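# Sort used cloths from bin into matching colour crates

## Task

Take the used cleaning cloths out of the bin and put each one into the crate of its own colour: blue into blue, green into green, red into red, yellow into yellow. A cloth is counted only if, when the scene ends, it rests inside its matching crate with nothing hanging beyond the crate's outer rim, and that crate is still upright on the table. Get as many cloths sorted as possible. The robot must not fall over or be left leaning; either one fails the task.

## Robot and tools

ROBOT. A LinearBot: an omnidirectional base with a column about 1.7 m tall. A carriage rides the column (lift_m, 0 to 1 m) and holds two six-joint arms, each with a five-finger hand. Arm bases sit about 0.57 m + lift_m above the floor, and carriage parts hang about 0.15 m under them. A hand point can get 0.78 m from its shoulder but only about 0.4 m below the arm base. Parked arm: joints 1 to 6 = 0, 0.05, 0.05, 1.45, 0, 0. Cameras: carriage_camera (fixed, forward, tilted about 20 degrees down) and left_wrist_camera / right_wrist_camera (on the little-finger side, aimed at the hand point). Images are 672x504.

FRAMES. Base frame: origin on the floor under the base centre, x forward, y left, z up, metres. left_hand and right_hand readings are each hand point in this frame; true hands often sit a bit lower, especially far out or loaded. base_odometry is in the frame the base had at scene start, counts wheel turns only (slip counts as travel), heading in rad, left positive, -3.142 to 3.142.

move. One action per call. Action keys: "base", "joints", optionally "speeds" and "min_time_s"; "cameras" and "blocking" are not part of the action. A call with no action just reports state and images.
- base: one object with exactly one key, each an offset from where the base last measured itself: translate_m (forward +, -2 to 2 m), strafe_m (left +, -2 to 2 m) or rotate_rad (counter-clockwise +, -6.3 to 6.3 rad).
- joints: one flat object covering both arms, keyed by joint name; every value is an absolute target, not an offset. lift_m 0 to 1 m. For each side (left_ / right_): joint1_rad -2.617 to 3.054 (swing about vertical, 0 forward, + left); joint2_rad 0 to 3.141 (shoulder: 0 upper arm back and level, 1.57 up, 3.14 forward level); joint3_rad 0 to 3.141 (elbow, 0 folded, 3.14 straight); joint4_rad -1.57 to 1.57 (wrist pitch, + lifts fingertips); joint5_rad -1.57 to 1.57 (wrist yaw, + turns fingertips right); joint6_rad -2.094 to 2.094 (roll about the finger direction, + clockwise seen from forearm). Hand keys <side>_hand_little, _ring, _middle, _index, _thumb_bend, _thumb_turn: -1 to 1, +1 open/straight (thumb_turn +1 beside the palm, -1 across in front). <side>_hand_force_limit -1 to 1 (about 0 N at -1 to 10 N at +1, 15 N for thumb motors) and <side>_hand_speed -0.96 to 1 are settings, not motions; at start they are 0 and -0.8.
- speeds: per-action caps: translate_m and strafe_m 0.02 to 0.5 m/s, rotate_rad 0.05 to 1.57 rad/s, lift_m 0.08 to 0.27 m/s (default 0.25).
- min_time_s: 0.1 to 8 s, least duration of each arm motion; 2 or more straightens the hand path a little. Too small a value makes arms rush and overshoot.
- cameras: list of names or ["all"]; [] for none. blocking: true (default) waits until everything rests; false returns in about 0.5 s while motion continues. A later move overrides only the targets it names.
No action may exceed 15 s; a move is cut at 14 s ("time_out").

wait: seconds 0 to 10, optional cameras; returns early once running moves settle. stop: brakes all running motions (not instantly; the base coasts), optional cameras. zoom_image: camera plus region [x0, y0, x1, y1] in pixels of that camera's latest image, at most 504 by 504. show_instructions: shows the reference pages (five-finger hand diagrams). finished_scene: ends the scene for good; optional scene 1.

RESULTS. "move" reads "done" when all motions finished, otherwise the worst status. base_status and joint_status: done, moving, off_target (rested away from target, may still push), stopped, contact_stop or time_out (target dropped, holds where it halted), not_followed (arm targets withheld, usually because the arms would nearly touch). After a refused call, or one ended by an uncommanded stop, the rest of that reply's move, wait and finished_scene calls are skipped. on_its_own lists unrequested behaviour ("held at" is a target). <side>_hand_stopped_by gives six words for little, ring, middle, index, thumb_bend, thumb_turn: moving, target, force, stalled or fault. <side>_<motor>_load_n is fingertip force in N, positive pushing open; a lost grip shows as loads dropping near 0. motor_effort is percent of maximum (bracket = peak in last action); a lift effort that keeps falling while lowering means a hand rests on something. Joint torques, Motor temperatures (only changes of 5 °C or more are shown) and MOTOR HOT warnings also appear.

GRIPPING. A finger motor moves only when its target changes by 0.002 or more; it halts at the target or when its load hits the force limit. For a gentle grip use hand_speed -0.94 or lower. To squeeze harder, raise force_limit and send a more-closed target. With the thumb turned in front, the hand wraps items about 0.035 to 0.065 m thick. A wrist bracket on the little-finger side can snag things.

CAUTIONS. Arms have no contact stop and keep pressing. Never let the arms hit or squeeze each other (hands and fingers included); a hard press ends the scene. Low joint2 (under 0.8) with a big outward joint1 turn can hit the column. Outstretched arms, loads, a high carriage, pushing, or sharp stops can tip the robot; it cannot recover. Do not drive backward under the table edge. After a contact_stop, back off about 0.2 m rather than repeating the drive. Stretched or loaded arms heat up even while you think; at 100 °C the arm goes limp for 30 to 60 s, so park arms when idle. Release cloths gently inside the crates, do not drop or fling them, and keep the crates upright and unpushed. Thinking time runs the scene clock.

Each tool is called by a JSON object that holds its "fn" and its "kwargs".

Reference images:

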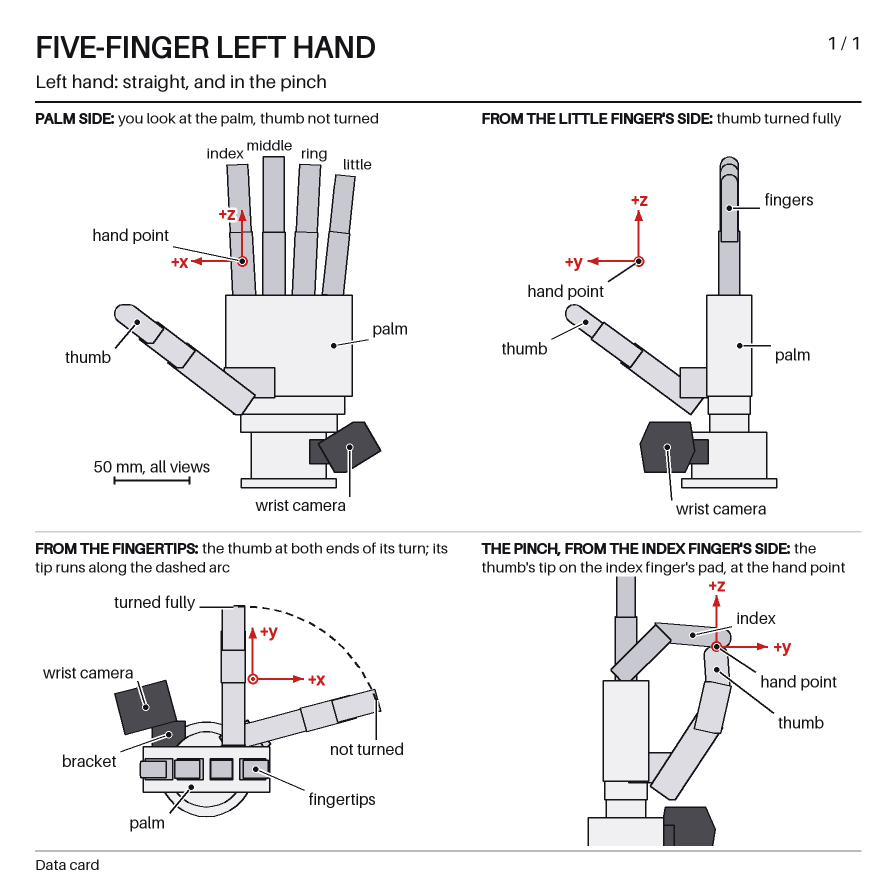

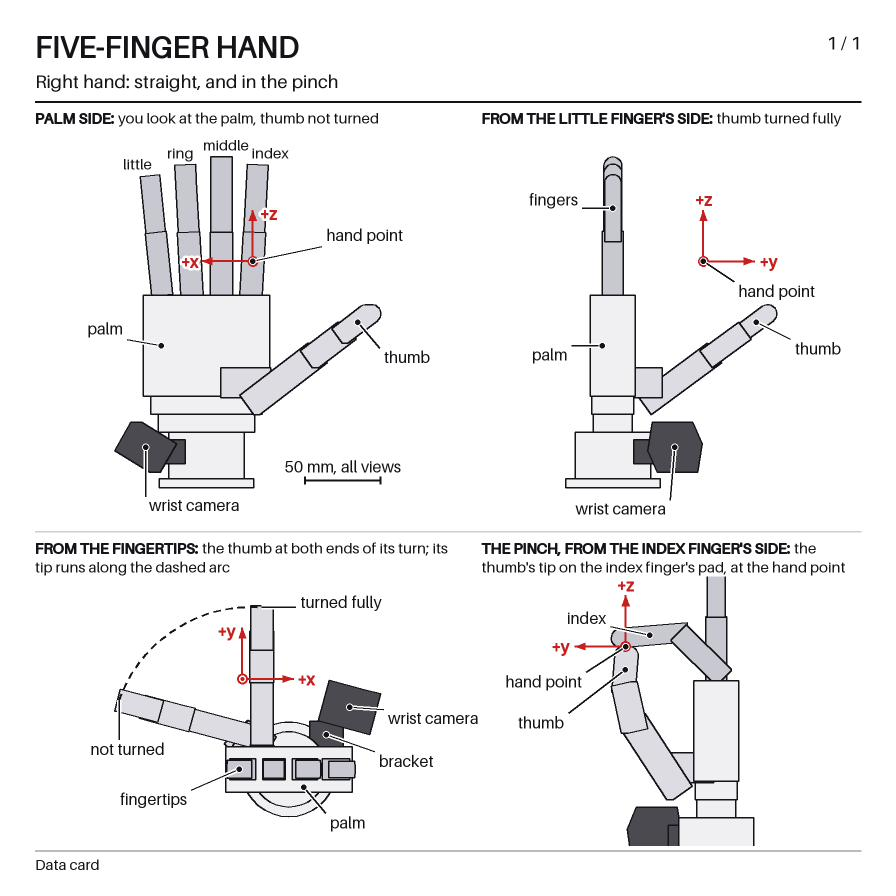

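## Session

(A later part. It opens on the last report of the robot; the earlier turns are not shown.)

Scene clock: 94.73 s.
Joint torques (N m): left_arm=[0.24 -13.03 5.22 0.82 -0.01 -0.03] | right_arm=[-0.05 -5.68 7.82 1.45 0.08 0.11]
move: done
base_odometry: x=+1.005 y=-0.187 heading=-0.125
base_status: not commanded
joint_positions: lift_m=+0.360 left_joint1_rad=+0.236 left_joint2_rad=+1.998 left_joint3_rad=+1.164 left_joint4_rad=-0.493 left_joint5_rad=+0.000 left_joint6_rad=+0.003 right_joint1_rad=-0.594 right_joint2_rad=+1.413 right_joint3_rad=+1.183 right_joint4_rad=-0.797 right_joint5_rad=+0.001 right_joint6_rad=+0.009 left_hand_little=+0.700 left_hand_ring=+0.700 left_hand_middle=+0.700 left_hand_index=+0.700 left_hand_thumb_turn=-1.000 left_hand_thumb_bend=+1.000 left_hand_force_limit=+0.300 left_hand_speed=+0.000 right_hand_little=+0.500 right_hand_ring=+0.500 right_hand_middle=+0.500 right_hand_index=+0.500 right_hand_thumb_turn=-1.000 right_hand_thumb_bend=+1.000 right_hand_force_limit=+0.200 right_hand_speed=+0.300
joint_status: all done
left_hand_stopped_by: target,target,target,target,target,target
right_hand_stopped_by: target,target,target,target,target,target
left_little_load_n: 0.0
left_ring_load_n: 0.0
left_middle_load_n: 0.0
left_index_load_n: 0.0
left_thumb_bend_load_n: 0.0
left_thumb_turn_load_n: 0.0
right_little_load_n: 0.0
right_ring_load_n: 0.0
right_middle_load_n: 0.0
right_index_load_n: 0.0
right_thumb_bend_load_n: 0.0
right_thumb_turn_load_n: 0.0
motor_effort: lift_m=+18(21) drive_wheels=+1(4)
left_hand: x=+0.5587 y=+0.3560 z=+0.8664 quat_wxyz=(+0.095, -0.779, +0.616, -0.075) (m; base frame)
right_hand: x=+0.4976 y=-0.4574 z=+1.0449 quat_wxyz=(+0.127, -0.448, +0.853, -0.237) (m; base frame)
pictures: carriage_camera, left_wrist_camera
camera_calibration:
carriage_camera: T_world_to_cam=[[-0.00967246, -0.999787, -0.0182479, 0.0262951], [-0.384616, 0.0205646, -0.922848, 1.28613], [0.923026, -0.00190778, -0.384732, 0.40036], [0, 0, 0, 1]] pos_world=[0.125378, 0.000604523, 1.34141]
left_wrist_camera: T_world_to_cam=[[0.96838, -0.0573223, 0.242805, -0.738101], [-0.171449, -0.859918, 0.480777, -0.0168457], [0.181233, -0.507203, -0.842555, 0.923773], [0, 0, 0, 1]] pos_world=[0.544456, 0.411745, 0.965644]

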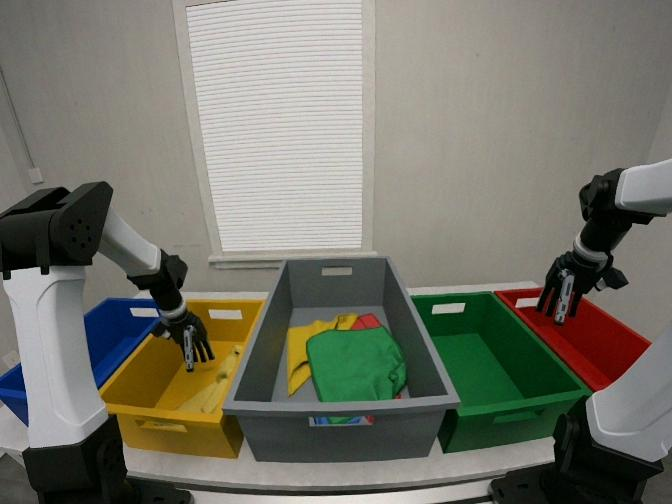

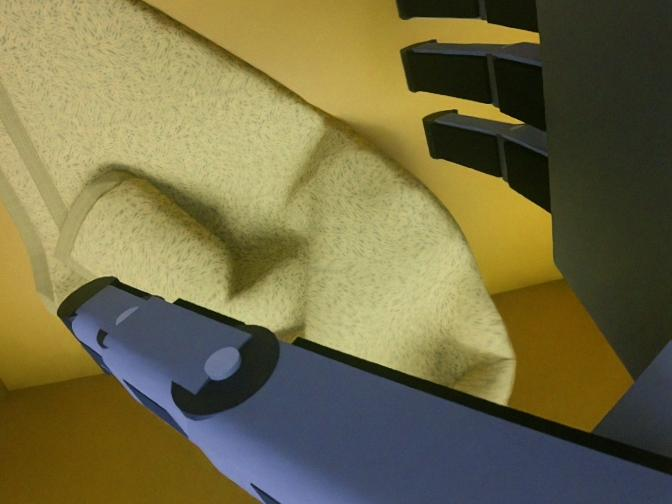

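{"fn": "move", "kwargs": {"joints": {"lift_m": 0.62}, "cameras": ["carriage_camera"]}}

{"fn": "zoom_image", "kwargs": {"camera": "carriage_camera", "region": [120, 300, 450, 504]}}

Scene clock: 96.67 s.
Joint torques (N m): left_arm=[0.2 -12.9 5.3 0.84 -0.01 -0.03] | right_arm=[-0.13 -5.68 7.77 1.43 0.08 0.11]
move: done
base_odometry: x=+1.005 y=-0.187 heading=-0.125
base_status: not commanded
joint_positions: lift_m=+0.620 left_joint1_rad=+0.236 left_joint2_rad=+1.997 left_joint3_rad=+1.163 left_joint4_rad=-0.494 left_joint5_rad=+0.000 left_joint6_rad=+0.003 right_joint1_rad=-0.594 right_joint2_rad=+1.413 right_joint3_rad=+1.183 right_joint4_rad=-0.795 right_joint5_rad=+0.001 right_joint6_rad=+0.009 left_hand_little=+0.700 left_hand_ring=+0.700 left_hand_middle=+0.700 left_hand_index=+0.700 left_hand_thumb_turn=-1.000 left_hand_thumb_bend=+1.000 left_hand_force_limit=+0.300 left_hand_speed=+0.000 right_hand_little=+0.500 right_hand_ring=+0.500 right_hand_middle=+0.500 right_hand_index=+0.500 right_hand_thumb_turn=-1.000 right_hand_thumb_bend=+1.000 right_hand_force_limit=+0.200 right_hand_speed=+0.300
joint_status: all done
left_hand_stopped_by: target,target,target,target,target,target
right_hand_stopped_by: target,target,target,target,target,target
left_little_load_n: 0.0
left_ring_load_n: 0.0
left_middle_load_n: 0.0
left_index_load_n: 0.0
left_thumb_bend_load_n: 0.0
left_thumb_turn_load_n: 0.0
right_little_load_n: 0.0
right_ring_load_n: 0.0
right_middle_load_n: 0.0
right_index_load_n: 0.0
right_thumb_bend_load_n: -0.5
right_thumb_turn_load_n: 0.0
motor_effort: lift_m=+23(30) drive_wheels=+2(4)
left_hand: x=+0.5582 y=+0.3559 z=+1.1259 quat_wxyz=(+0.095, -0.779, +0.616, -0.075) (m; base frame)
right_hand: x=+0.4981 y=-0.4577 z=+1.3045 quat_wxyz=(+0.127, -0.448, +0.852, -0.238) (m; base frame)
pictures: carriage_camera
camera_calibration:
carriage_camera: T_world_to_cam=[[-0.00967246, -0.999787, -0.0182479, 0.0310286], [-0.384616, 0.0205646, -0.922848, 1.52552], [0.923026, -0.00190778, -0.384732, 0.500159], [0, 0, 0, 1]] pos_world=[0.125378, 0.000604523, 1.60081]

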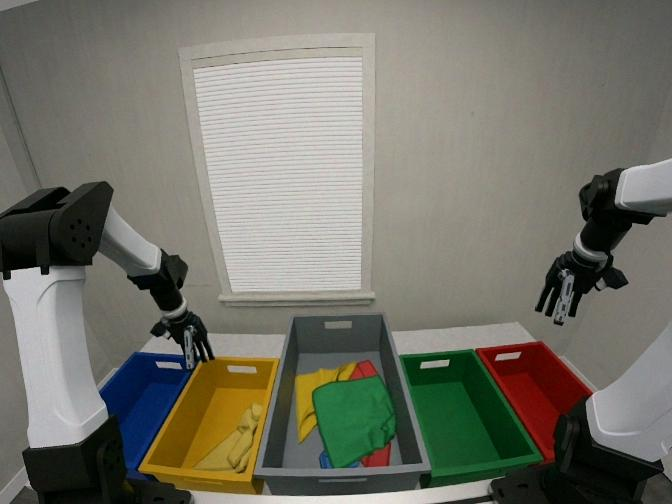

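Scaled by 1.527 from the camera's 672x504 image, which has a finer 960x720 frame.

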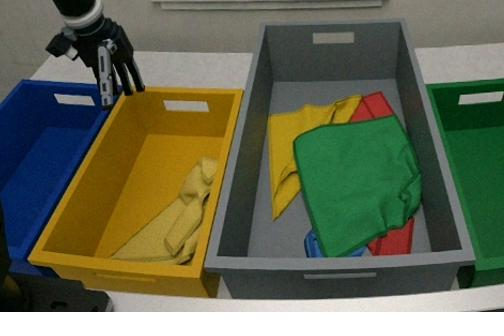

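{"fn": "move", "kwargs": {"joints": {"left_joint1_rad": 0.6, "left_joint2_rad": 1.4, "left_joint3_rad": 1.2, "left_joint4_rad": -0.8, "right_joint1_rad": 0.649, "right_joint2_rad": 2.245, "right_joint3_rad": 1.29, "right_joint4_rad": 0.146, "right_hand_speed": 0.3}, "min_time_s": 2}}

{"fn": "move", "kwargs": {"joints": {"lift_m": 0.37}, "cameras": ["right_wrist_camera", "carriage_camera"]}}

Scene clock: 101.87 s.
Joint torques (N m): left_arm=[0.47 -8.91 8.88 1.3 0 -0.03] | right_arm=[0.65 -7.65 7.6 1.94 0.09 0.11]
Motor temperatures (°C): left_arm=[28 50 44 35 27 28] | right_arm=[30 43 49 36 26 27]
move: done
base_odometry: x=+1.005 y=-0.187 heading=-0.125
base_status: not commanded
joint_positions: lift_m=+0.620 left_joint1_rad=+0.591 left_joint2_rad=+1.428 left_joint3_rad=+1.168 left_joint4_rad=-0.795 left_joint5_rad=+0.000 left_joint6_rad=+0.003 right_joint1_rad=+0.646 right_joint2_rad=+2.218 right_joint3_rad=+1.264 right_joint4_rad=+0.139 right_joint5_rad=-0.001 right_joint6_rad=+0.009 left_hand_little=+0.700 left_hand_ring=+0.700 left_hand_middle=+0.700 left_hand_index=+0.700 left_hand_thumb_turn=-1.000 left_hand_thumb_bend=+1.000 left_hand_force_limit=+0.300 left_hand_speed=+0.000 right_hand_little=+0.500 right_hand_ring=+0.500 right_hand_middle=+0.500 right_hand_index=+0.500 right_hand_thumb_turn=-1.000 right_hand_thumb_bend=+1.000 right_hand_force_limit=+0.200 right_hand_speed=+0.300
joint_status: all done
left_hand_stopped_by: target,target,target,target,target,target
right_hand_stopped_by: target,target,target,target,target,target
left_little_load_n: 0.0
left_ring_load_n: 0.0
left_middle_load_n: 0.0
left_index_load_n: 0.0
left_thumb_bend_load_n: 0.0
left_thumb_turn_load_n: 0.0
right_little_load_n: 0.0
right_ring_load_n: 0.0
right_middle_load_n: 0.0
right_index_load_n: 0.0
right_thumb_bend_load_n: 0.0
right_thumb_turn_load_n: 0.0
motor_effort: lift_m=+23(26) drive_wheels=-3(5)
left_hand: x=+0.4948 y=+0.4552 z=+1.2950 quat_wxyz=(+0.226, -0.852, +0.456, -0.120) (m; base frame)
right_hand: x=+0.6048 y=+0.0272 z=+1.1108 quat_wxyz=(+0.331, -0.830, +0.418, -0.163) (m; base frame)
pictures: none

Scene clock: 103.40 s.
Joint torques (N m): left_arm=[0.47 -7.99 8.02 1.44 0 -0.03] | right_arm=[0.65 -8.49 6.8 1.84 0.09 0.11]
move: done
base_odometry: x=+1.005 y=-0.187 heading=-0.125
base_status: not commanded
joint_positions: lift_m=+0.370 left_joint1_rad=+0.591 left_joint2_rad=+1.419 left_joint3_rad=+1.179 left_joint4_rad=-0.806 left_joint5_rad=+0.000 left_joint6_rad=+0.003 right_joint1_rad=+0.646 right_joint2_rad=+2.228 right_joint3_rad=+1.274 right_joint4_rad=+0.146 right_joint5_rad=-0.001 right_joint6_rad=+0.009 left_hand_little=+0.700 left_hand_ring=+0.700 left_hand_middle=+0.700 left_hand_index=+0.700 left_hand_thumb_turn=-1.000 left_hand_thumb_bend=+1.000 left_hand_force_limit=+0.300 left_hand_speed=+0.000 right_hand_little=+0.500 right_hand_ring=+0.500 right_hand_middle=+0.500 right_hand_index=+0.500 right_hand_thumb_turn=-1.000 right_hand_thumb_bend=+1.000 right_hand_force_limit=+0.200 right_hand_speed=+0.300
joint_status: all done
left_hand_stopped_by: target,target,target,target,target,target
right_hand_stopped_by: target,target,target,target,target,target
left_little_load_n: 0.0
left_ring_load_n: 0.0
left_middle_load_n: 0.0
left_index_load_n: 0.0
left_thumb_bend_load_n: -0.5
left_thumb_turn_load_n: 0.0
right_little_load_n: 0.0
right_ring_load_n: 0.0
right_middle_load_n: 0.0
right_index_load_n: 0.0
right_thumb_bend_load_n: 0.0
right_thumb_turn_load_n: 0.0
motor_effort: lift_m=+20(20) drive_wheels=-3(4)
left_hand: x=+0.4947 y=+0.4552 z=+1.0508 quat_wxyz=(+0.229, -0.851, +0.456, -0.122) (m; base frame)
right_hand: x=+0.6079 y=+0.0295 z=+0.8609 quat_wxyz=(+0.334, -0.829, +0.417, -0.164) (m; base frame)
pictures: carriage_camera, right_wrist_camera
camera_calibration:
carriage_camera: T_world_to_cam=[[-0.00967246, -0.999787, -0.0182479, 0.0264776], [-0.384616, 0.0205646, -0.922848, 1.29536], [0.923026, -0.00190778, -0.384732, 0.404207], [0, 0, 0, 1]] pos_world=[0.125378, 0.000604523, 1.35141]
right_wrist_camera: T_world_to_cam=[[-0.403384, -0.648854, -0.64519, 0.81305], [-0.911494, 0.346873, 0.221039, 0.351528], [0.080377, 0.67725, -0.731349, 0.673285], [0, 0, 0, 1]] pos_world=[0.59427, -0.0503673, 0.939277]

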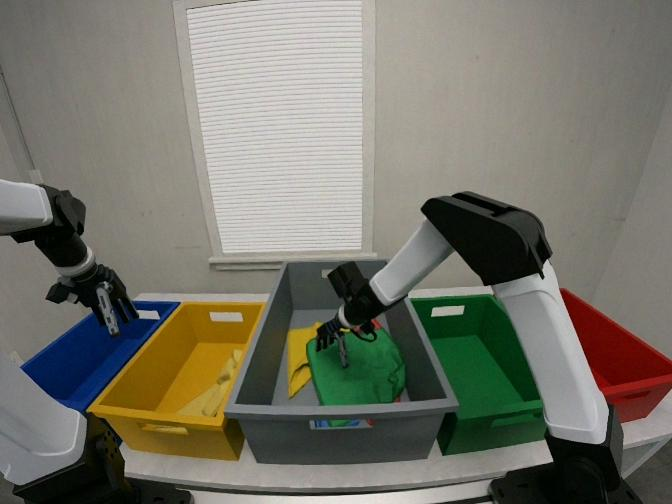

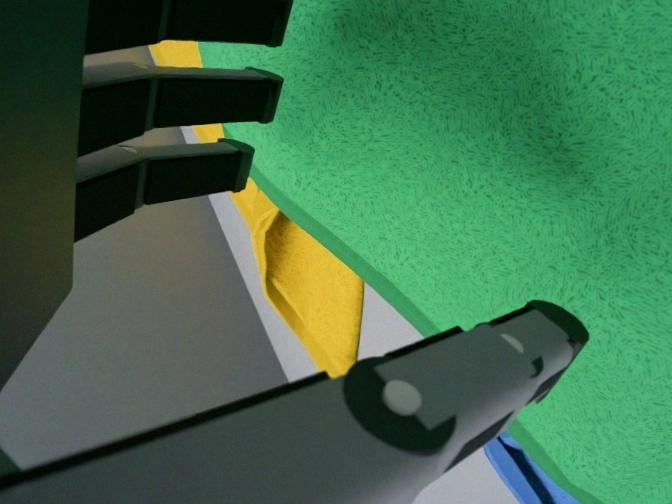

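{"fn": "move", "kwargs": {"joints": {"lift_m": 0.305}, "speeds": {"lift_m": 0.1}, "cameras": ["right_wrist_camera"]}}

Scene clock: 105.13 s.
Joint torques (N m): left_arm=[0.43 -7.9 7.98 1.44 0 -0.03] | right_arm=[0.7 -8.49 6.84 1.72 0.08 0.14]
move: done
base_odometry: x=+1.005 y=-0.187 heading=-0.125
base_status: not commanded
joint_positions: lift_m=+0.305 left_joint1_rad=+0.591 left_joint2_rad=+1.419 left_joint3_rad=+1.180 left_joint4_rad=-0.807 left_joint5_rad=+0.000 left_joint6_rad=+0.003 right_joint1_rad=+0.646 right_joint2_rad=+2.228 right_joint3_rad=+1.274 right_joint4_rad=+0.162 right_joint5_rad=+0.000 right_joint6_rad=+0.005 left_hand_little=+0.700 left_hand_ring=+0.700 left_hand_middle=+0.700 left_hand_index=+0.700 left_hand_thumb_turn=-1.000 left_hand_thumb_bend=+1.000 left_hand_force_limit=+0.300 left_hand_speed=+0.000 right_hand_little=+0.500 right_hand_ring=+0.500 right_hand_middle=+0.500 right_hand_index=+0.500 right_hand_thumb_turn=-1.000 right_hand_thumb_bend=+1.000 right_hand_force_limit=+0.200 right_hand_speed=+0.300
joint_status: all done
left_hand_stopped_by: target,target,target,target,target,target
right_hand_stopped_by: target,target,target,target,target,target
left_little_load_n: 0.0
left_ring_load_n: 0.0
left_middle_load_n: 0.0
left_index_load_n: 0.0
left_thumb_bend_load_n: 0.0
left_thumb_turn_load_n: 0.0
right_little_load_n: 0.0
right_ring_load_n: 0.5
right_middle_load_n: -1.5
right_index_load_n: 0.0
right_thumb_bend_load_n: 0.0
right_thumb_turn_load_n: 0.0
motor_effort: lift_m=+16(19) drive_wheels=+3(4)
left_hand: x=+0.4946 y=+0.4551 z=+0.9863 quat_wxyz=(+0.229, -0.851, +0.456, -0.122) (m; base frame)
right_hand: x=+0.6109 y=+0.0312 z=+0.7981 quat_wxyz=(+0.340, -0.827, +0.415, -0.169) (m; base frame)
pictures: right_wrist_camera
camera_calibration:
right_wrist_camera: T_world_to_cam=[[-0.39317, -0.645245, -0.65504, 0.776418], [-0.915097, 0.343964, 0.210441, 0.378367], [0.0895245, 0.682164, -0.725698, 0.615681], [0, 0, 0, 1]] pos_world=[0.596388, -0.0491609, 0.875759]

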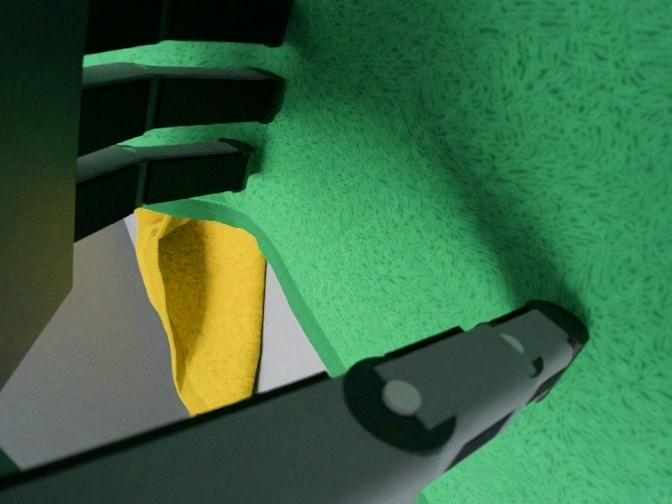

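{"fn": "move", "kwargs": {"joints": {"lift_m": 0.287}, "speeds": {"lift_m": 0.1}}}

{"fn": "move", "kwargs": {"joints": {"lift_m": 0.282, "right_hand_little": -0.7, "right_hand_ring": -0.7, "right_hand_middle": -0.7, "right_hand_index": -0.7, "right_hand_thumb_bend": -0.2, "right_hand_speed": -0.5, "right_hand_force_limit": 0.3}, "cameras": ["right_wrist_camera"]}}

Scene clock: 106.23 s.
Joint torques (N m): left_arm=[0.49 -7.9 7.97 1.45 0 -0.03] | right_arm=[0.66 -8.53 5.79 1.41 0.07 0.15]
move: done
base_odometry: x=+1.005 y=-0.187 heading=-0.125
base_status: not commanded
joint_positions: lift_m=+0.287 left_joint1_rad=+0.591 left_joint2_rad=+1.418 left_joint3_rad=+1.180 left_joint4_rad=-0.807 left_joint5_rad=+0.000 left_joint6_rad=+0.003 right_joint1_rad=+0.646 right_joint2_rad=+2.227 right_joint3_rad=+1.288 right_joint4_rad=+0.200 right_joint5_rad=+0.004 right_joint6_rad=+0.004 left_hand_little=+0.700 left_hand_ring=+0.700 left_hand_middle=+0.700 left_hand_index=+0.700 left_hand_thumb_turn=-1.000 left_hand_thumb_bend=+1.000 left_hand_force_limit=+0.300 left_hand_speed=+0.000 right_hand_little=+0.500 right_hand_ring=+0.500 right_hand_middle=+0.500 right_hand_index=+0.500 right_hand_thumb_turn=-1.000 right_hand_thumb_bend=+1.000 right_hand_force_limit=+0.200 right_hand_speed=+0.300
joint_status: all done
left_hand_stopped_by: target,target,target,target,target,target
right_hand_stopped_by: target,target,target,target,target,target
left_little_load_n: 0.0
left_ring_load_n: 0.0
left_middle_load_n: 0.0
left_index_load_n: 0.0
left_thumb_bend_load_n: 0.0
left_thumb_turn_load_n: 0.0
right_little_load_n: -1.0
right_ring_load_n: 0.0
right_middle_load_n: -2.0
right_index_load_n: 0.0
right_thumb_bend_load_n: 0.0
right_thumb_turn_load_n: 0.5
motor_effort: lift_m=+18(18) drive_wheels=+2(3)
left_hand: x=+0.4947 y=+0.4552 z=+0.9685 quat_wxyz=(+0.230, -0.851, +0.456, -0.122) (m; base frame)
right_hand: x=+0.6231 y=+0.0394 z=+0.7912 quat_wxyz=(+0.361, -0.817, +0.410, -0.181) (m; base frame)
pictures: none

Scene clock: 108.23 s.
Joint torques (N m): left_arm=[0.49 -7.88 7.95 1.46 0 -0.03] | right_arm=[0.66 -8.32 5.41 1.52 0.1 0.17]
move: off_target
base_odometry: x=+1.005 y=-0.187 heading=-0.125
base_status: not commanded
joint_positions: lift_m=+0.282 left_joint1_rad=+0.591 left_joint2_rad=+1.418 left_joint3_rad=+1.180 left_joint4_rad=-0.808 left_joint5_rad=+0.000 left_joint6_rad=+0.003 right_joint1_rad=+0.647 right_joint2_rad=+2.224 right_joint3_rad=+1.292 right_joint4_rad=+0.186 right_joint5_rad=-0.002 right_joint6_rad=+0.003 left_hand_little=+0.700 left_hand_ring=+0.700 left_hand_middle=+0.700 left_hand_index=+0.700 left_hand_thumb_turn=-1.000 left_hand_thumb_bend=+1.000 left_hand_force_limit=+0.300 left_hand_speed=+0.000 right_hand_little=-0.700 right_hand_ring=-0.700 right_hand_middle=-0.414 right_hand_index=-0.460 right_hand_thumb_turn=-1.000 right_hand_thumb_bend=+0.536 right_hand_force_limit=+0.300 right_hand_speed=-0.500
joint_status: right_hand_middle off_target (ended at -0.414, target -0.700); right_hand_index off_target (ended at -0.460, target -0.700); right_hand_thumb_bend off_target (ended at +0.536, target -0.200); the others done
left_hand_stopped_by: target,target,target,target,target,target
right_hand_stopped_by: target,target,force,force,force,target
left_little_load_n: 0.0
left_ring_load_n: 0.0
left_middle_load_n: 0.0
left_index_load_n: 0.0
left_thumb_bend_load_n: 0.0
left_thumb_turn_load_n: 0.0
right_little_load_n: 0.0
right_ring_load_n: 0.0
right_middle_load_n: 2.5
right_index_load_n: 6.0
right_thumb_bend_load_n: 11.0
right_thumb_turn_load_n: -2.5
motor_effort: lift_m=+16(19) drive_wheels=-4(5)
left_hand: x=+0.4944 y=+0.4550 z=+0.9634 quat_wxyz=(+0.229, -0.852, +0.456, -0.121) (m; base frame)
right_hand: x=+0.6214 y=+0.0397 z=+0.7869 quat_wxyz=(+0.360, -0.819, +0.410, -0.178) (m; base frame)
pictures: right_wrist_camera
camera_calibration:
right_wrist_camera: T_world_to_cam=[[-0.366263, -0.627596, -0.687004, 0.786386], [-0.92351, 0.335573, 0.185797, 0.412318], [0.113935, 0.702505, -0.702499, 0.566677], [0, 0, 0, 1]] pos_world=[0.60424, -0.042924, 0.861732]

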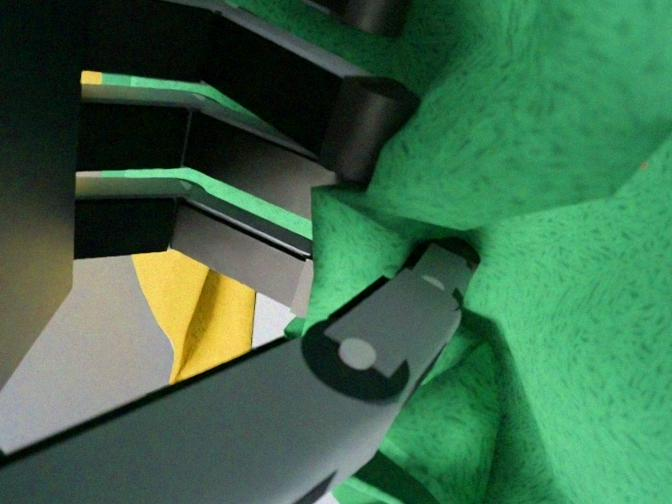

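{"fn": "move", "kwargs": {"joints": {"lift_m": 0.62}, "speeds": {"lift_m": 0.15}, "cameras": ["right_wrist_camera", "carriage_camera"]}}

Scene clock: 111.97 s.
Joint torques (N m): left_arm=[0.43 -7.88 7.98 1.45 0 -0.03] | right_arm=[0.54 -8.29 5.37 1.78 0.1 0.17]
move: done
base_odometry: x=+1.005 y=-0.187 heading=-0.125
base_status: not commanded
joint_positions: lift_m=+0.620 left_joint1_rad=+0.591 left_joint2_rad=+1.418 left_joint3_rad=+1.180 left_joint4_rad=-0.808 left_joint5_rad=+0.000 left_joint6_rad=+0.003 right_joint1_rad=+0.647 right_joint2_rad=+2.225 right_joint3_rad=+1.292 right_joint4_rad=+0.156 right_joint5_rad=-0.002 right_joint6_rad=+0.003 left_hand_little=+0.700 left_hand_ring=+0.700 left_hand_middle=+0.700 left_hand_index=+0.700 left_hand_thumb_turn=-1.000 left_hand_thumb_bend=+1.000 left_hand_force_limit=+0.300 left_hand_speed=+0.000 right_hand_little=-0.700 right_hand_ring=-0.700 right_hand_middle=-0.414 right_hand_index=-0.461 right_hand_thumb_turn=-1.000 right_hand_thumb_bend=+0.536 right_hand_force_limit=+0.300 right_hand_speed=-0.500
joint_status: all done
left_hand_stopped_by: target,target,target,target,target,target
right_hand_stopped_by: target,target,force,force,force,target
left_little_load_n: 0.0
left_ring_load_n: 0.0
left_middle_load_n: 0.0
left_index_load_n: 0.0
left_thumb_bend_load_n: 0.0
left_thumb_turn_load_n: 0.0
right_little_load_n: 0.0
right_ring_load_n: 0.0
right_middle_load_n: 1.5
right_index_load_n: 2.5
right_thumb_bend_load_n: 10.0
right_thumb_turn_load_n: -1.5
motor_effort: lift_m=+23(29) drive_wheels=+2(5)
left_hand: x=+0.4945 y=+0.4550 z=+1.3006 quat_wxyz=(+0.229, -0.851, +0.456, -0.122) (m; base frame)
right_hand: x=+0.6156 y=+0.0354 z=+1.1192 quat_wxyz=(+0.347, -0.825, +0.412, -0.171) (m; base frame)
pictures: carriage_camera, right_wrist_camera
camera_calibration:
carriage_camera: T_world_to_cam=[[-0.00967246, -0.999787, -0.0182479, 0.0310286], [-0.384616, 0.0205646, -0.922848, 1.52552], [0.923026, -0.00190778, -0.384732, 0.500159], [0, 0, 0, 1]] pos_world=[0.125378, 0.000604523, 1.60081]
right_wrist_camera: T_world_to_cam=[[-0.383113, -0.640284, -0.665778, 0.996964], [-0.918712, 0.338945, 0.202693, 0.324692], [0.0958811, 0.689313, -0.718091, 0.832773], [0, 0, 0, 1]] pos_world=[0.6004, -0.0457536, 1.19595]

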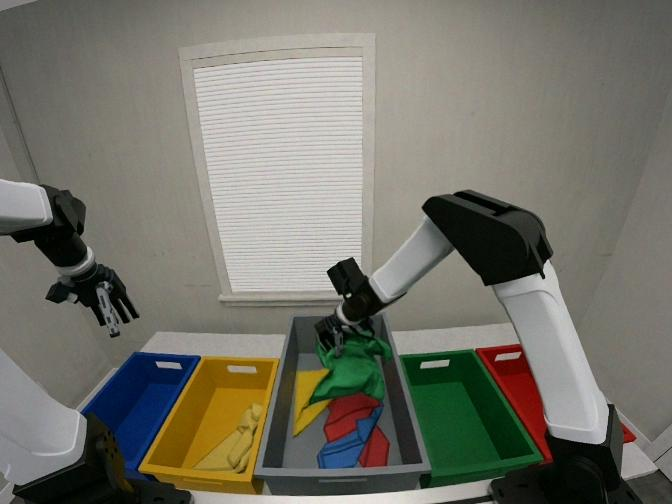

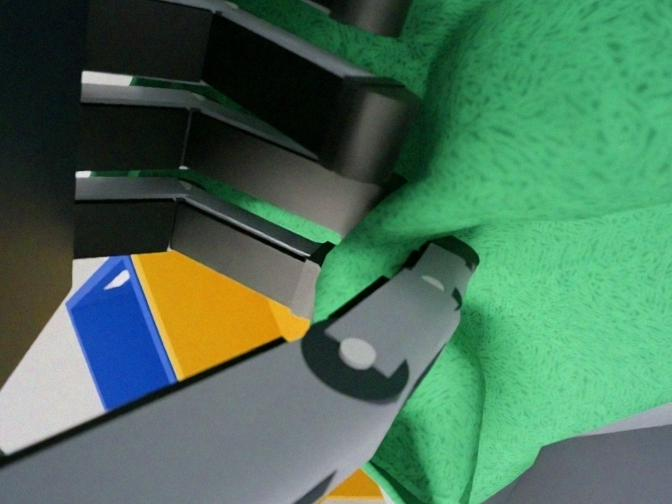

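{"fn": "move", "kwargs": {"joints": {"lift_m": 0.85, "right_hand_middle": -0.8, "right_hand_index": -0.8, "right_hand_thumb_bend": -0.3, "right_hand_force_limit": 0.6, "right_hand_speed": -0.7}, "speeds": {"lift_m": 0.2}}}

{"fn": "move", "kwargs": {"joints": {"right_joint1_rad": -0.242, "right_joint2_rad": 1.97, "right_joint3_rad": 1.165, "right_joint4_rad": -0.49}, "min_time_s": 2.5, "cameras": ["carriage_camera", "right_wrist_camera"]}}

Scene clock: 114.33 s.
Joint torques (N m): left_arm=[0.49 -7.9 7.95 1.45 0 -0.03] | right_arm=[0.64 -8.66 5.34 1.8 0.1 0.16]
move: off_target
base_odometry: x=+1.005 y=-0.187 heading=-0.125
base_status: not commanded
joint_positions: lift_m=+0.850 left_joint1_rad=+0.591 left_joint2_rad=+1.418 left_joint3_rad=+1.180 left_joint4_rad=-0.807 left_joint5_rad=+0.000 left_joint6_rad=+0.003 right_joint1_rad=+0.647 right_joint2_rad=+2.229 right_joint3_rad=+1.292 right_joint4_rad=+0.151 right_joint5_rad=-0.002 right_joint6_rad=+0.003 left_hand_little=+0.700 left_hand_ring=+0.700 left_hand_middle=+0.700 left_hand_index=+0.700 left_hand_thumb_turn=-1.000 left_hand_thumb_bend=+1.000 left_hand_force_limit=+0.300 left_hand_speed=+0.000 right_hand_little=-0.700 right_hand_ring=-0.700 right_hand_middle=-0.520 right_hand_index=-0.800 right_hand_thumb_turn=-1.000 right_hand_thumb_bend=+0.530 right_hand_force_limit=+0.600 right_hand_speed=-0.700
joint_status: right_hand_middle off_target (ended at -0.520, target -0.800); right_hand_thumb_bend off_target (ended at +0.530, target -0.300); the others done
left_hand_stopped_by: target,target,target,target,target,target
right_hand_stopped_by: target,target,force,target,force,target
left_little_load_n: 0.0
left_ring_load_n: 0.0
left_middle_load_n: 0.0
left_index_load_n: 0.0
left_thumb_bend_load_n: 0.0
left_thumb_turn_load_n: 0.0
right_little_load_n: 0.0
right_ring_load_n: 0.0
right_middle_load_n: 7.5
right_index_load_n: 0.0
right_thumb_bend_load_n: 9.5
right_thumb_turn_load_n: 0.0
motor_effort: lift_m=+23(29) drive_wheels=+2(4)
left_hand: x=+0.4947 y=+0.4552 z=+1.5307 quat_wxyz=(+0.230, -0.851, +0.456, -0.122) (m; base frame)
right_hand: x=+0.6142 y=+0.0344 z=+1.3465 quat_wxyz=(+0.343, -0.826, +0.413, -0.169) (m; base frame)
pictures: none

Scene clock: 117.13 s.
Joint torques (N m): left_arm=[0.49 -7.88 7.97 1.44 0 -0.03] | right_arm=[-0.02 -11.11 3.79 0.75 0.1 0.17]
move: done
base_odometry: x=+1.005 y=-0.187 heading=-0.125
base_status: not commanded
joint_positions: lift_m=+0.850 left_joint1_rad=+0.591 left_joint2_rad=+1.418 left_joint3_rad=+1.180 left_joint4_rad=-0.807 left_joint5_rad=+0.000 left_joint6_rad=+0.003 right_joint1_rad=-0.236 right_joint2_rad=+2.007 right_joint3_rad=+1.181 right_joint4_rad=-0.474 right_joint5_rad=-0.001 right_joint6_rad=+0.003 left_hand_little=+0.700 left_hand_ring=+0.700 left_hand_middle=+0.700 left_hand_index=+0.700 left_hand_thumb_turn=-1.000 left_hand_thumb_bend=+1.000 left_hand_force_limit=+0.300 left_hand_speed=+0.000 right_hand_little=-0.700 right_hand_ring=-0.700 right_hand_middle=-0.520 right_hand_index=-0.800 right_hand_thumb_turn=-1.000 right_hand_thumb_bend=+0.530 right_hand_force_limit=+0.600 right_hand_speed=-0.700
joint_status: all done
left_hand_stopped_by: target,target,target,target,target,target
right_hand_stopped_by: target,target,force,target,force,target
left_little_load_n: 0.0
left_ring_load_n: 0.0
left_middle_load_n: 0.0
left_index_load_n: 0.0
left_thumb_bend_load_n: 0.0
left_thumb_turn_load_n: 0.0
right_little_load_n: 0.0
right_ring_load_n: 0.0
right_middle_load_n: 7.5
right_index_load_n: 0.0
right_thumb_bend_load_n: 9.5
right_thumb_turn_load_n: -0.5
motor_effort: lift_m=+25(26) drive_wheels=+1(3)
left_hand: x=+0.4947 y=+0.4552 z=+1.5307 quat_wxyz=(+0.230, -0.851, +0.456, -0.122) (m; base frame)
right_hand: x=+0.5695 y=-0.3581 z=+1.3568 quat_wxyz=(+0.084, -0.612, +0.779, -0.106) (m; base frame)
pictures: carriage_camera, right_wrist_camera
camera_calibration:
carriage_camera: T_world_to_cam=[[-0.00967246, -0.999787, -0.0182479, 0.0352256], [-0.384616, 0.0205646, -0.922848, 1.73777], [0.923026, -0.00190778, -0.384732, 0.588648], [0, 0, 0, 1]] pos_world=[0.125378, 0.000604523, 1.83081]
right_wrist_camera: T_world_to_cam=[[-0.971413, -0.0541214, -0.231143, 0.840755], [-0.153828, 0.8851, 0.439243, -0.193424], [0.180812, 0.462243, -0.868123, 1.35298], [0, 0, 0, 1]] pos_world=[0.542332, -0.408702, 1.45385]

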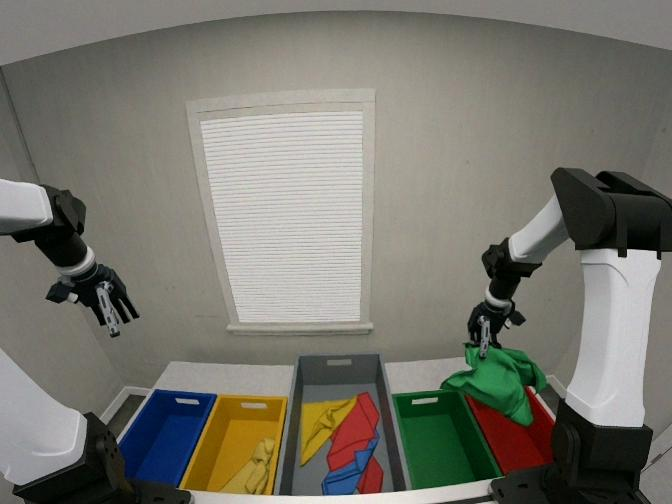

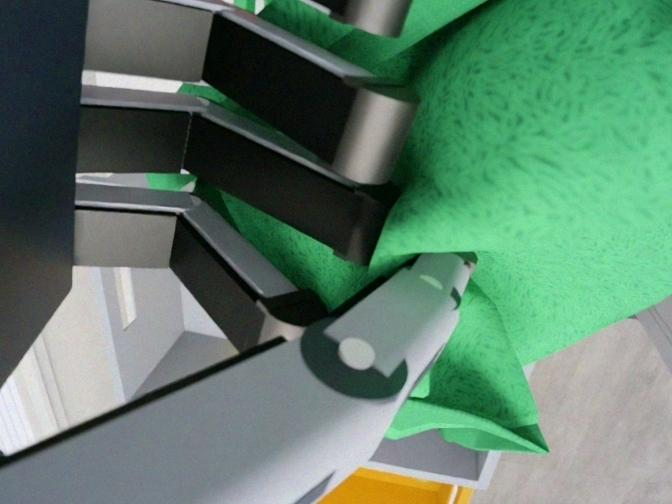

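{"fn": "move", "kwargs": {"joints": {"right_joint1_rad": 0.0}, "min_time_s": 1}}

{"fn": "move", "kwargs": {"joints": {"lift_m": 0.45}, "cameras": ["carriage_camera", "right_wrist_camera"]}}

Scene clock: 119.30 s.
Joint torques (N m): left_arm=[0.49 -7.88 7.95 1.44 0 -0.03] | right_arm=[0.83 -11.14 3.77 0.75 0.1 0.17]
move: done
base_odometry: x=+1.005 y=-0.187 heading=-0.125
base_status: not commanded
joint_positions: lift_m=+0.850 left_joint1_rad=+0.591 left_joint2_rad=+1.418 left_joint3_rad=+1.180 left_joint4_rad=-0.807 left_joint5_rad=+0.000 left_joint6_rad=+0.003 right_joint1_rad=-0.005 right_joint2_rad=+2.007 right_joint3_rad=+1.181 right_joint4_rad=-0.475 right_joint5_rad=-0.001 right_joint6_rad=+0.003 left_hand_little=+0.700 left_hand_ring=+0.700 left_hand_middle=+0.700 left_hand_index=+0.700 left_hand_thumb_turn=-1.000 left_hand_thumb_bend=+1.000 left_hand_force_limit=+0.300 left_hand_speed=+0.000 right_hand_little=-0.700 right_hand_ring=-0.700 right_hand_middle=-0.520 right_hand_index=-0.800 right_hand_thumb_turn=-1.000 right_hand_thumb_bend=+0.530 right_hand_force_limit=+0.600 right_hand_speed=-0.700
joint_status: all done
left_hand_stopped_by: target,target,target,target,target,target
right_hand_stopped_by: target,target,force,target,force,target
left_little_load_n: 0.0
left_ring_load_n: 0.0
left_middle_load_n: 0.0
left_index_load_n: 0.0
left_thumb_bend_load_n: 0.0
left_thumb_turn_load_n: 0.0
right_little_load_n: 0.0
right_ring_load_n: 0.0
right_middle_load_n: 7.5
right_index_load_n: 0.0
right_thumb_bend_load_n: 9.0
right_thumb_turn_load_n: 0.0
motor_effort: lift_m=+24(25) drive_wheels=+3(3)
left_hand: x=+0.4947 y=+0.4552 z=+1.5307 quat_wxyz=(+0.230, -0.851, +0.456, -0.122) (m; base frame)
right_hand: x=+0.5719 y=-0.2758 z=+1.3568 quat_wxyz=(+0.095, -0.698, +0.704, -0.095) (m; base frame)
pictures: none

Scene clock: 121.43 s.
Joint torques (N m): left_arm=[0.47 -7.73 7.94 1.46 0 -0.03] | right_arm=[0.85 -9.68 4.3 0.84 0.11 0.17]
move: done
base_odometry: x=+1.005 y=-0.187 heading=-0.125
base_status: not commanded
joint_positions: lift_m=+0.450 left_joint1_rad=+0.591 left_joint2_rad=+1.417 left_joint3_rad=+1.180 left_joint4_rad=-0.808 left_joint5_rad=+0.000 left_joint6_rad=+0.003 right_joint1_rad=-0.005 right_joint2_rad=+1.990 right_joint3_rad=+1.176 right_joint4_rad=-0.483 right_joint5_rad=-0.001 right_joint6_rad=+0.003 left_hand_little=+0.700 left_hand_ring=+0.700 left_hand_middle=+0.700 left_hand_index=+0.700 left_hand_thumb_turn=-1.000 left_hand_thumb_bend=+1.000 left_hand_force_limit=+0.300 left_hand_speed=+0.000 right_hand_little=-0.700 right_hand_ring=-0.700 right_hand_middle=-0.520 right_hand_index=-0.800 right_hand_thumb_turn=-1.000 right_hand_thumb_bend=+0.530 right_hand_force_limit=+0.600 right_hand_speed=-0.700
joint_status: all done
left_hand_stopped_by: target,target,target,target,target,target
right_hand_stopped_by: target,target,force,target,force,target
left_little_load_n: 0.0
left_ring_load_n: 0.0
left_middle_load_n: 0.0
left_index_load_n: 0.0
left_thumb_bend_load_n: -0.5
left_thumb_turn_load_n: 0.0
right_little_load_n: 0.0
right_ring_load_n: 0.0
right_middle_load_n: 7.5
right_index_load_n: 0.0
right_thumb_bend_load_n: 9.5
right_thumb_turn_load_n: -0.5
motor_effort: lift_m=+18(20) drive_wheels=-4(4)
left_hand: x=+0.4945 y=+0.4550 z=+1.1316 quat_wxyz=(+0.229, -0.851, +0.456, -0.122) (m; base frame)
right_hand: x=+0.5705 y=-0.2758 z=+0.9618 quat_wxyz=(+0.097, -0.698, +0.703, -0.096) (m; base frame)
pictures: carriage_camera, right_wrist_camera
camera_calibration:
carriage_camera: T_world_to_cam=[[-0.00967246, -0.999787, -0.0182479, 0.0279374], [-0.384616, 0.0205646, -0.922848, 1.36919], [0.923026, -0.00190778, -0.384732, 0.434986], [0, 0, 0, 1]] pos_world=[0.125378, 0.000604523, 1.43141]
right_wrist_camera: T_world_to_cam=[[-0.932535, -0.275274, -0.233672, 0.674164], [-0.353734, 0.82634, 0.438218, 0.00629618], [0.0724626, 0.491312, -0.867964, 1.04148], [0, 0, 0, 1]] pos_world=[0.55544, -0.331315, 1.05874]

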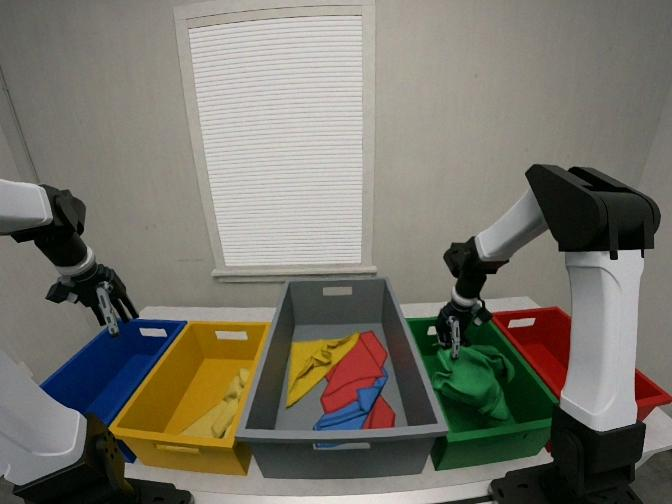

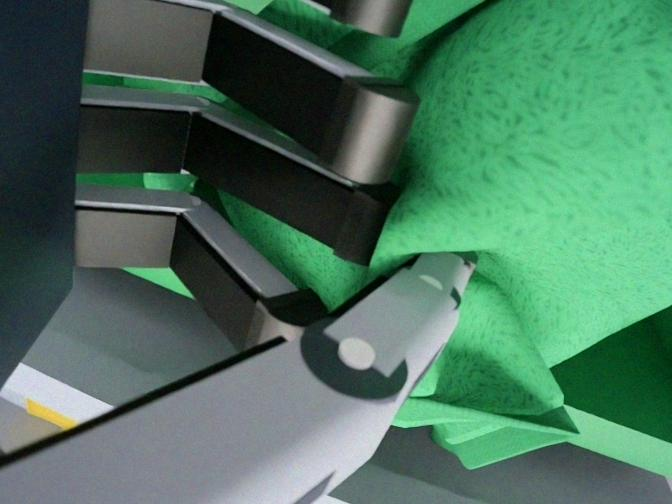

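{"fn": "zoom_image", "kwargs": {"camera": "carriage_camera", "region": [380, 280, 600, 480]}}

Scaled by 2.291 from the camera's 672x504 image, which has a finer 960x720 frame.

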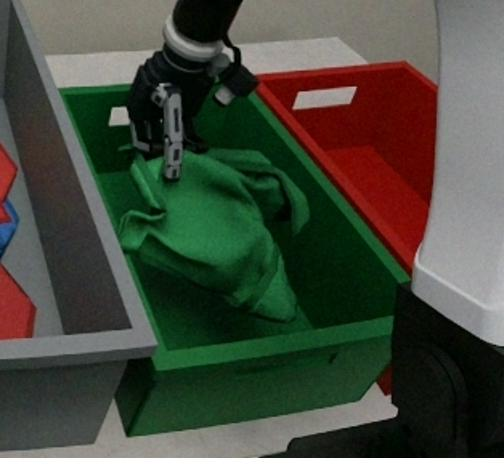

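{"fn": "move", "kwargs": {"joints": {"right_joint1_rad": -0.12}, "min_time_s": 1}}

{"fn": "move", "kwargs": {"joints": {"lift_m": 0.37}, "speeds": {"lift_m": 0.15}, "cameras": ["carriage_camera", "right_wrist_camera"]}}

Scene clock: 123.80 s.
Joint torques (N m): left_arm=[0.47 -7.8 7.92 1.46 0 -0.03] | right_arm=[-0.08 -9.66 4.29 0.83 0.1 0.17]
move: done
base_odometry: x=+1.005 y=-0.187 heading=-0.125
base_status: not commanded
joint_positions: lift_m=+0.450 left_joint1_rad=+0.591 left_joint2_rad=+1.417 left_joint3_rad=+1.180 left_joint4_rad=-0.808 left_joint5_rad=+0.000 left_joint6_rad=+0.003 right_joint1_rad=-0.114 right_joint2_rad=+1.990 right_joint3_rad=+1.176 right_joint4_rad=-0.483 right_joint5_rad=-0.001 right_joint6_rad=+0.003 left_hand_little=+0.700 left_hand_ring=+0.700 left_hand_middle=+0.700 left_hand_index=+0.700 left_hand_thumb_turn=-1.000 left_hand_thumb_bend=+1.000 left_hand_force_limit=+0.300 left_hand_speed=+0.000 right_hand_little=-0.700 right_hand_ring=-0.700 right_hand_middle=-0.520 right_hand_index=-0.800 right_hand_thumb_turn=-1.000 right_hand_thumb_bend=+0.530 right_hand_force_limit=+0.600 right_hand_speed=-0.700
joint_status: all done
left_hand_stopped_by: target,target,target,target,target,target
right_hand_stopped_by: target,target,force,target,force,target
left_little_load_n: 0.0
left_ring_load_n: 0.0
left_middle_load_n: 0.0
left_index_load_n: 0.0
left_thumb_bend_load_n: 0.0
left_thumb_turn_load_n: 0.0
right_little_load_n: 0.5
right_ring_load_n: 0.0
right_middle_load_n: 7.5
right_index_load_n: 0.0
right_thumb_bend_load_n: 9.5
right_thumb_turn_load_n: 0.0
motor_effort: lift_m=+17(19) drive_wheels=+2(3)
left_hand: x=+0.4945 y=+0.4550 z=+1.1316 quat_wxyz=(+0.229, -0.851, +0.456, -0.122) (m; base frame)
right_hand: x=+0.5716 y=-0.3143 z=+0.9618 quat_wxyz=(+0.091, -0.658, +0.740, -0.101) (m; base frame)
pictures: none

Scene clock: 124.77 s.
Joint torques (N m): left_arm=[0.49 -7.84 7.88 1.47 0 -0.03] | right_arm=[-0.06 -9.62 4.26 0.84 0.11 0.17]
move: done
base_odometry: x=+1.005 y=-0.187 heading=-0.125
base_status: not commanded
joint_positions: lift_m=+0.370 left_joint1_rad=+0.591 left_joint2_rad=+1.417 left_joint3_rad=+1.181 left_joint4_rad=-0.809 left_joint5_rad=+0.000 left_joint6_rad=+0.003 right_joint1_rad=-0.114 right_joint2_rad=+1.990 right_joint3_rad=+1.176 right_joint4_rad=-0.484 right_joint5_rad=-0.001 right_joint6_rad=+0.003 left_hand_little=+0.700 left_hand_ring=+0.700 left_hand_middle=+0.700 left_hand_index=+0.700 left_hand_thumb_turn=-1.000 left_hand_thumb_bend=+1.000 left_hand_force_limit=+0.300 left_hand_speed=+0.000 right_hand_little=-0.700 right_hand_ring=-0.700 right_hand_middle=-0.520 right_hand_index=-0.800 right_hand_thumb_turn=-1.000 right_hand_thumb_bend=+0.530 right_hand_force_limit=+0.600 right_hand_speed=-0.700
joint_status: all done
left_hand_stopped_by: target,target,target,target,target,target
right_hand_stopped_by: target,target,force,target,force,target
left_little_load_n: 0.0
left_ring_load_n: 0.0
left_middle_load_n: 0.0
left_index_load_n: 0.0
left_thumb_bend_load_n: 0.0
left_thumb_turn_load_n: 0.0
right_little_load_n: 0.0
right_ring_load_n: 0.0
right_middle_load_n: 7.5
right_index_load_n: 0.0
right_thumb_bend_load_n: 9.0
right_thumb_turn_load_n: 0.0
motor_effort: lift_m=+16(19) drive_wheels=+2(5)
left_hand: x=+0.4945 y=+0.4550 z=+1.0517 quat_wxyz=(+0.229, -0.851, +0.456, -0.122) (m; base frame)
right_hand: x=+0.5713 y=-0.3143 z=+0.8820 quat_wxyz=(+0.091, -0.658, +0.740, -0.101) (m; base frame)
pictures: carriage_camera, right_wrist_camera
camera_calibration:
carriage_camera: T_world_to_cam=[[-0.00967246, -0.999787, -0.0182479, 0.0264776], [-0.384616, 0.0205646, -0.922848, 1.29536], [0.923026, -0.00190778, -0.384732, 0.404207], [0, 0, 0, 1]] pos_world=[0.125378, 0.000604523, 1.35141]
right_wrist_camera: T_world_to_cam=[[-0.957, -0.172829, -0.232982, 0.691204], [-0.262016, 0.859659, 0.438558, 0.0310579], [0.12449, 0.480745, -0.867978, 0.958005], [0, 0, 0, 1]] pos_world=[0.550358, -0.367796, 0.978944]

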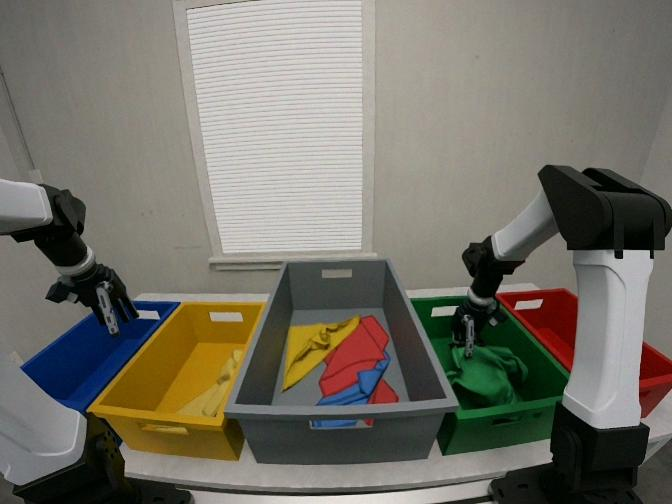

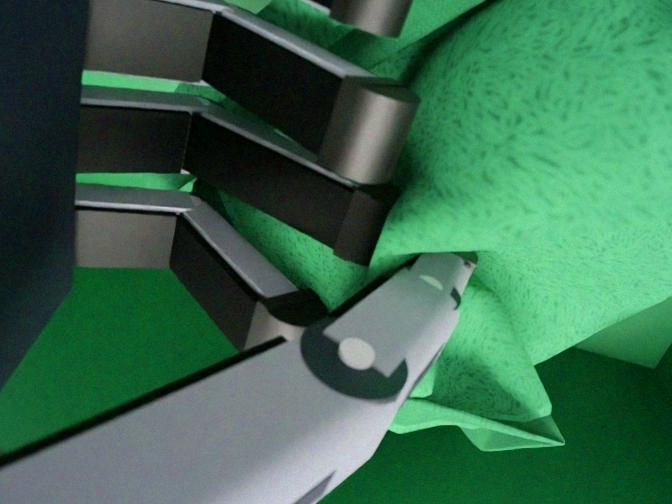

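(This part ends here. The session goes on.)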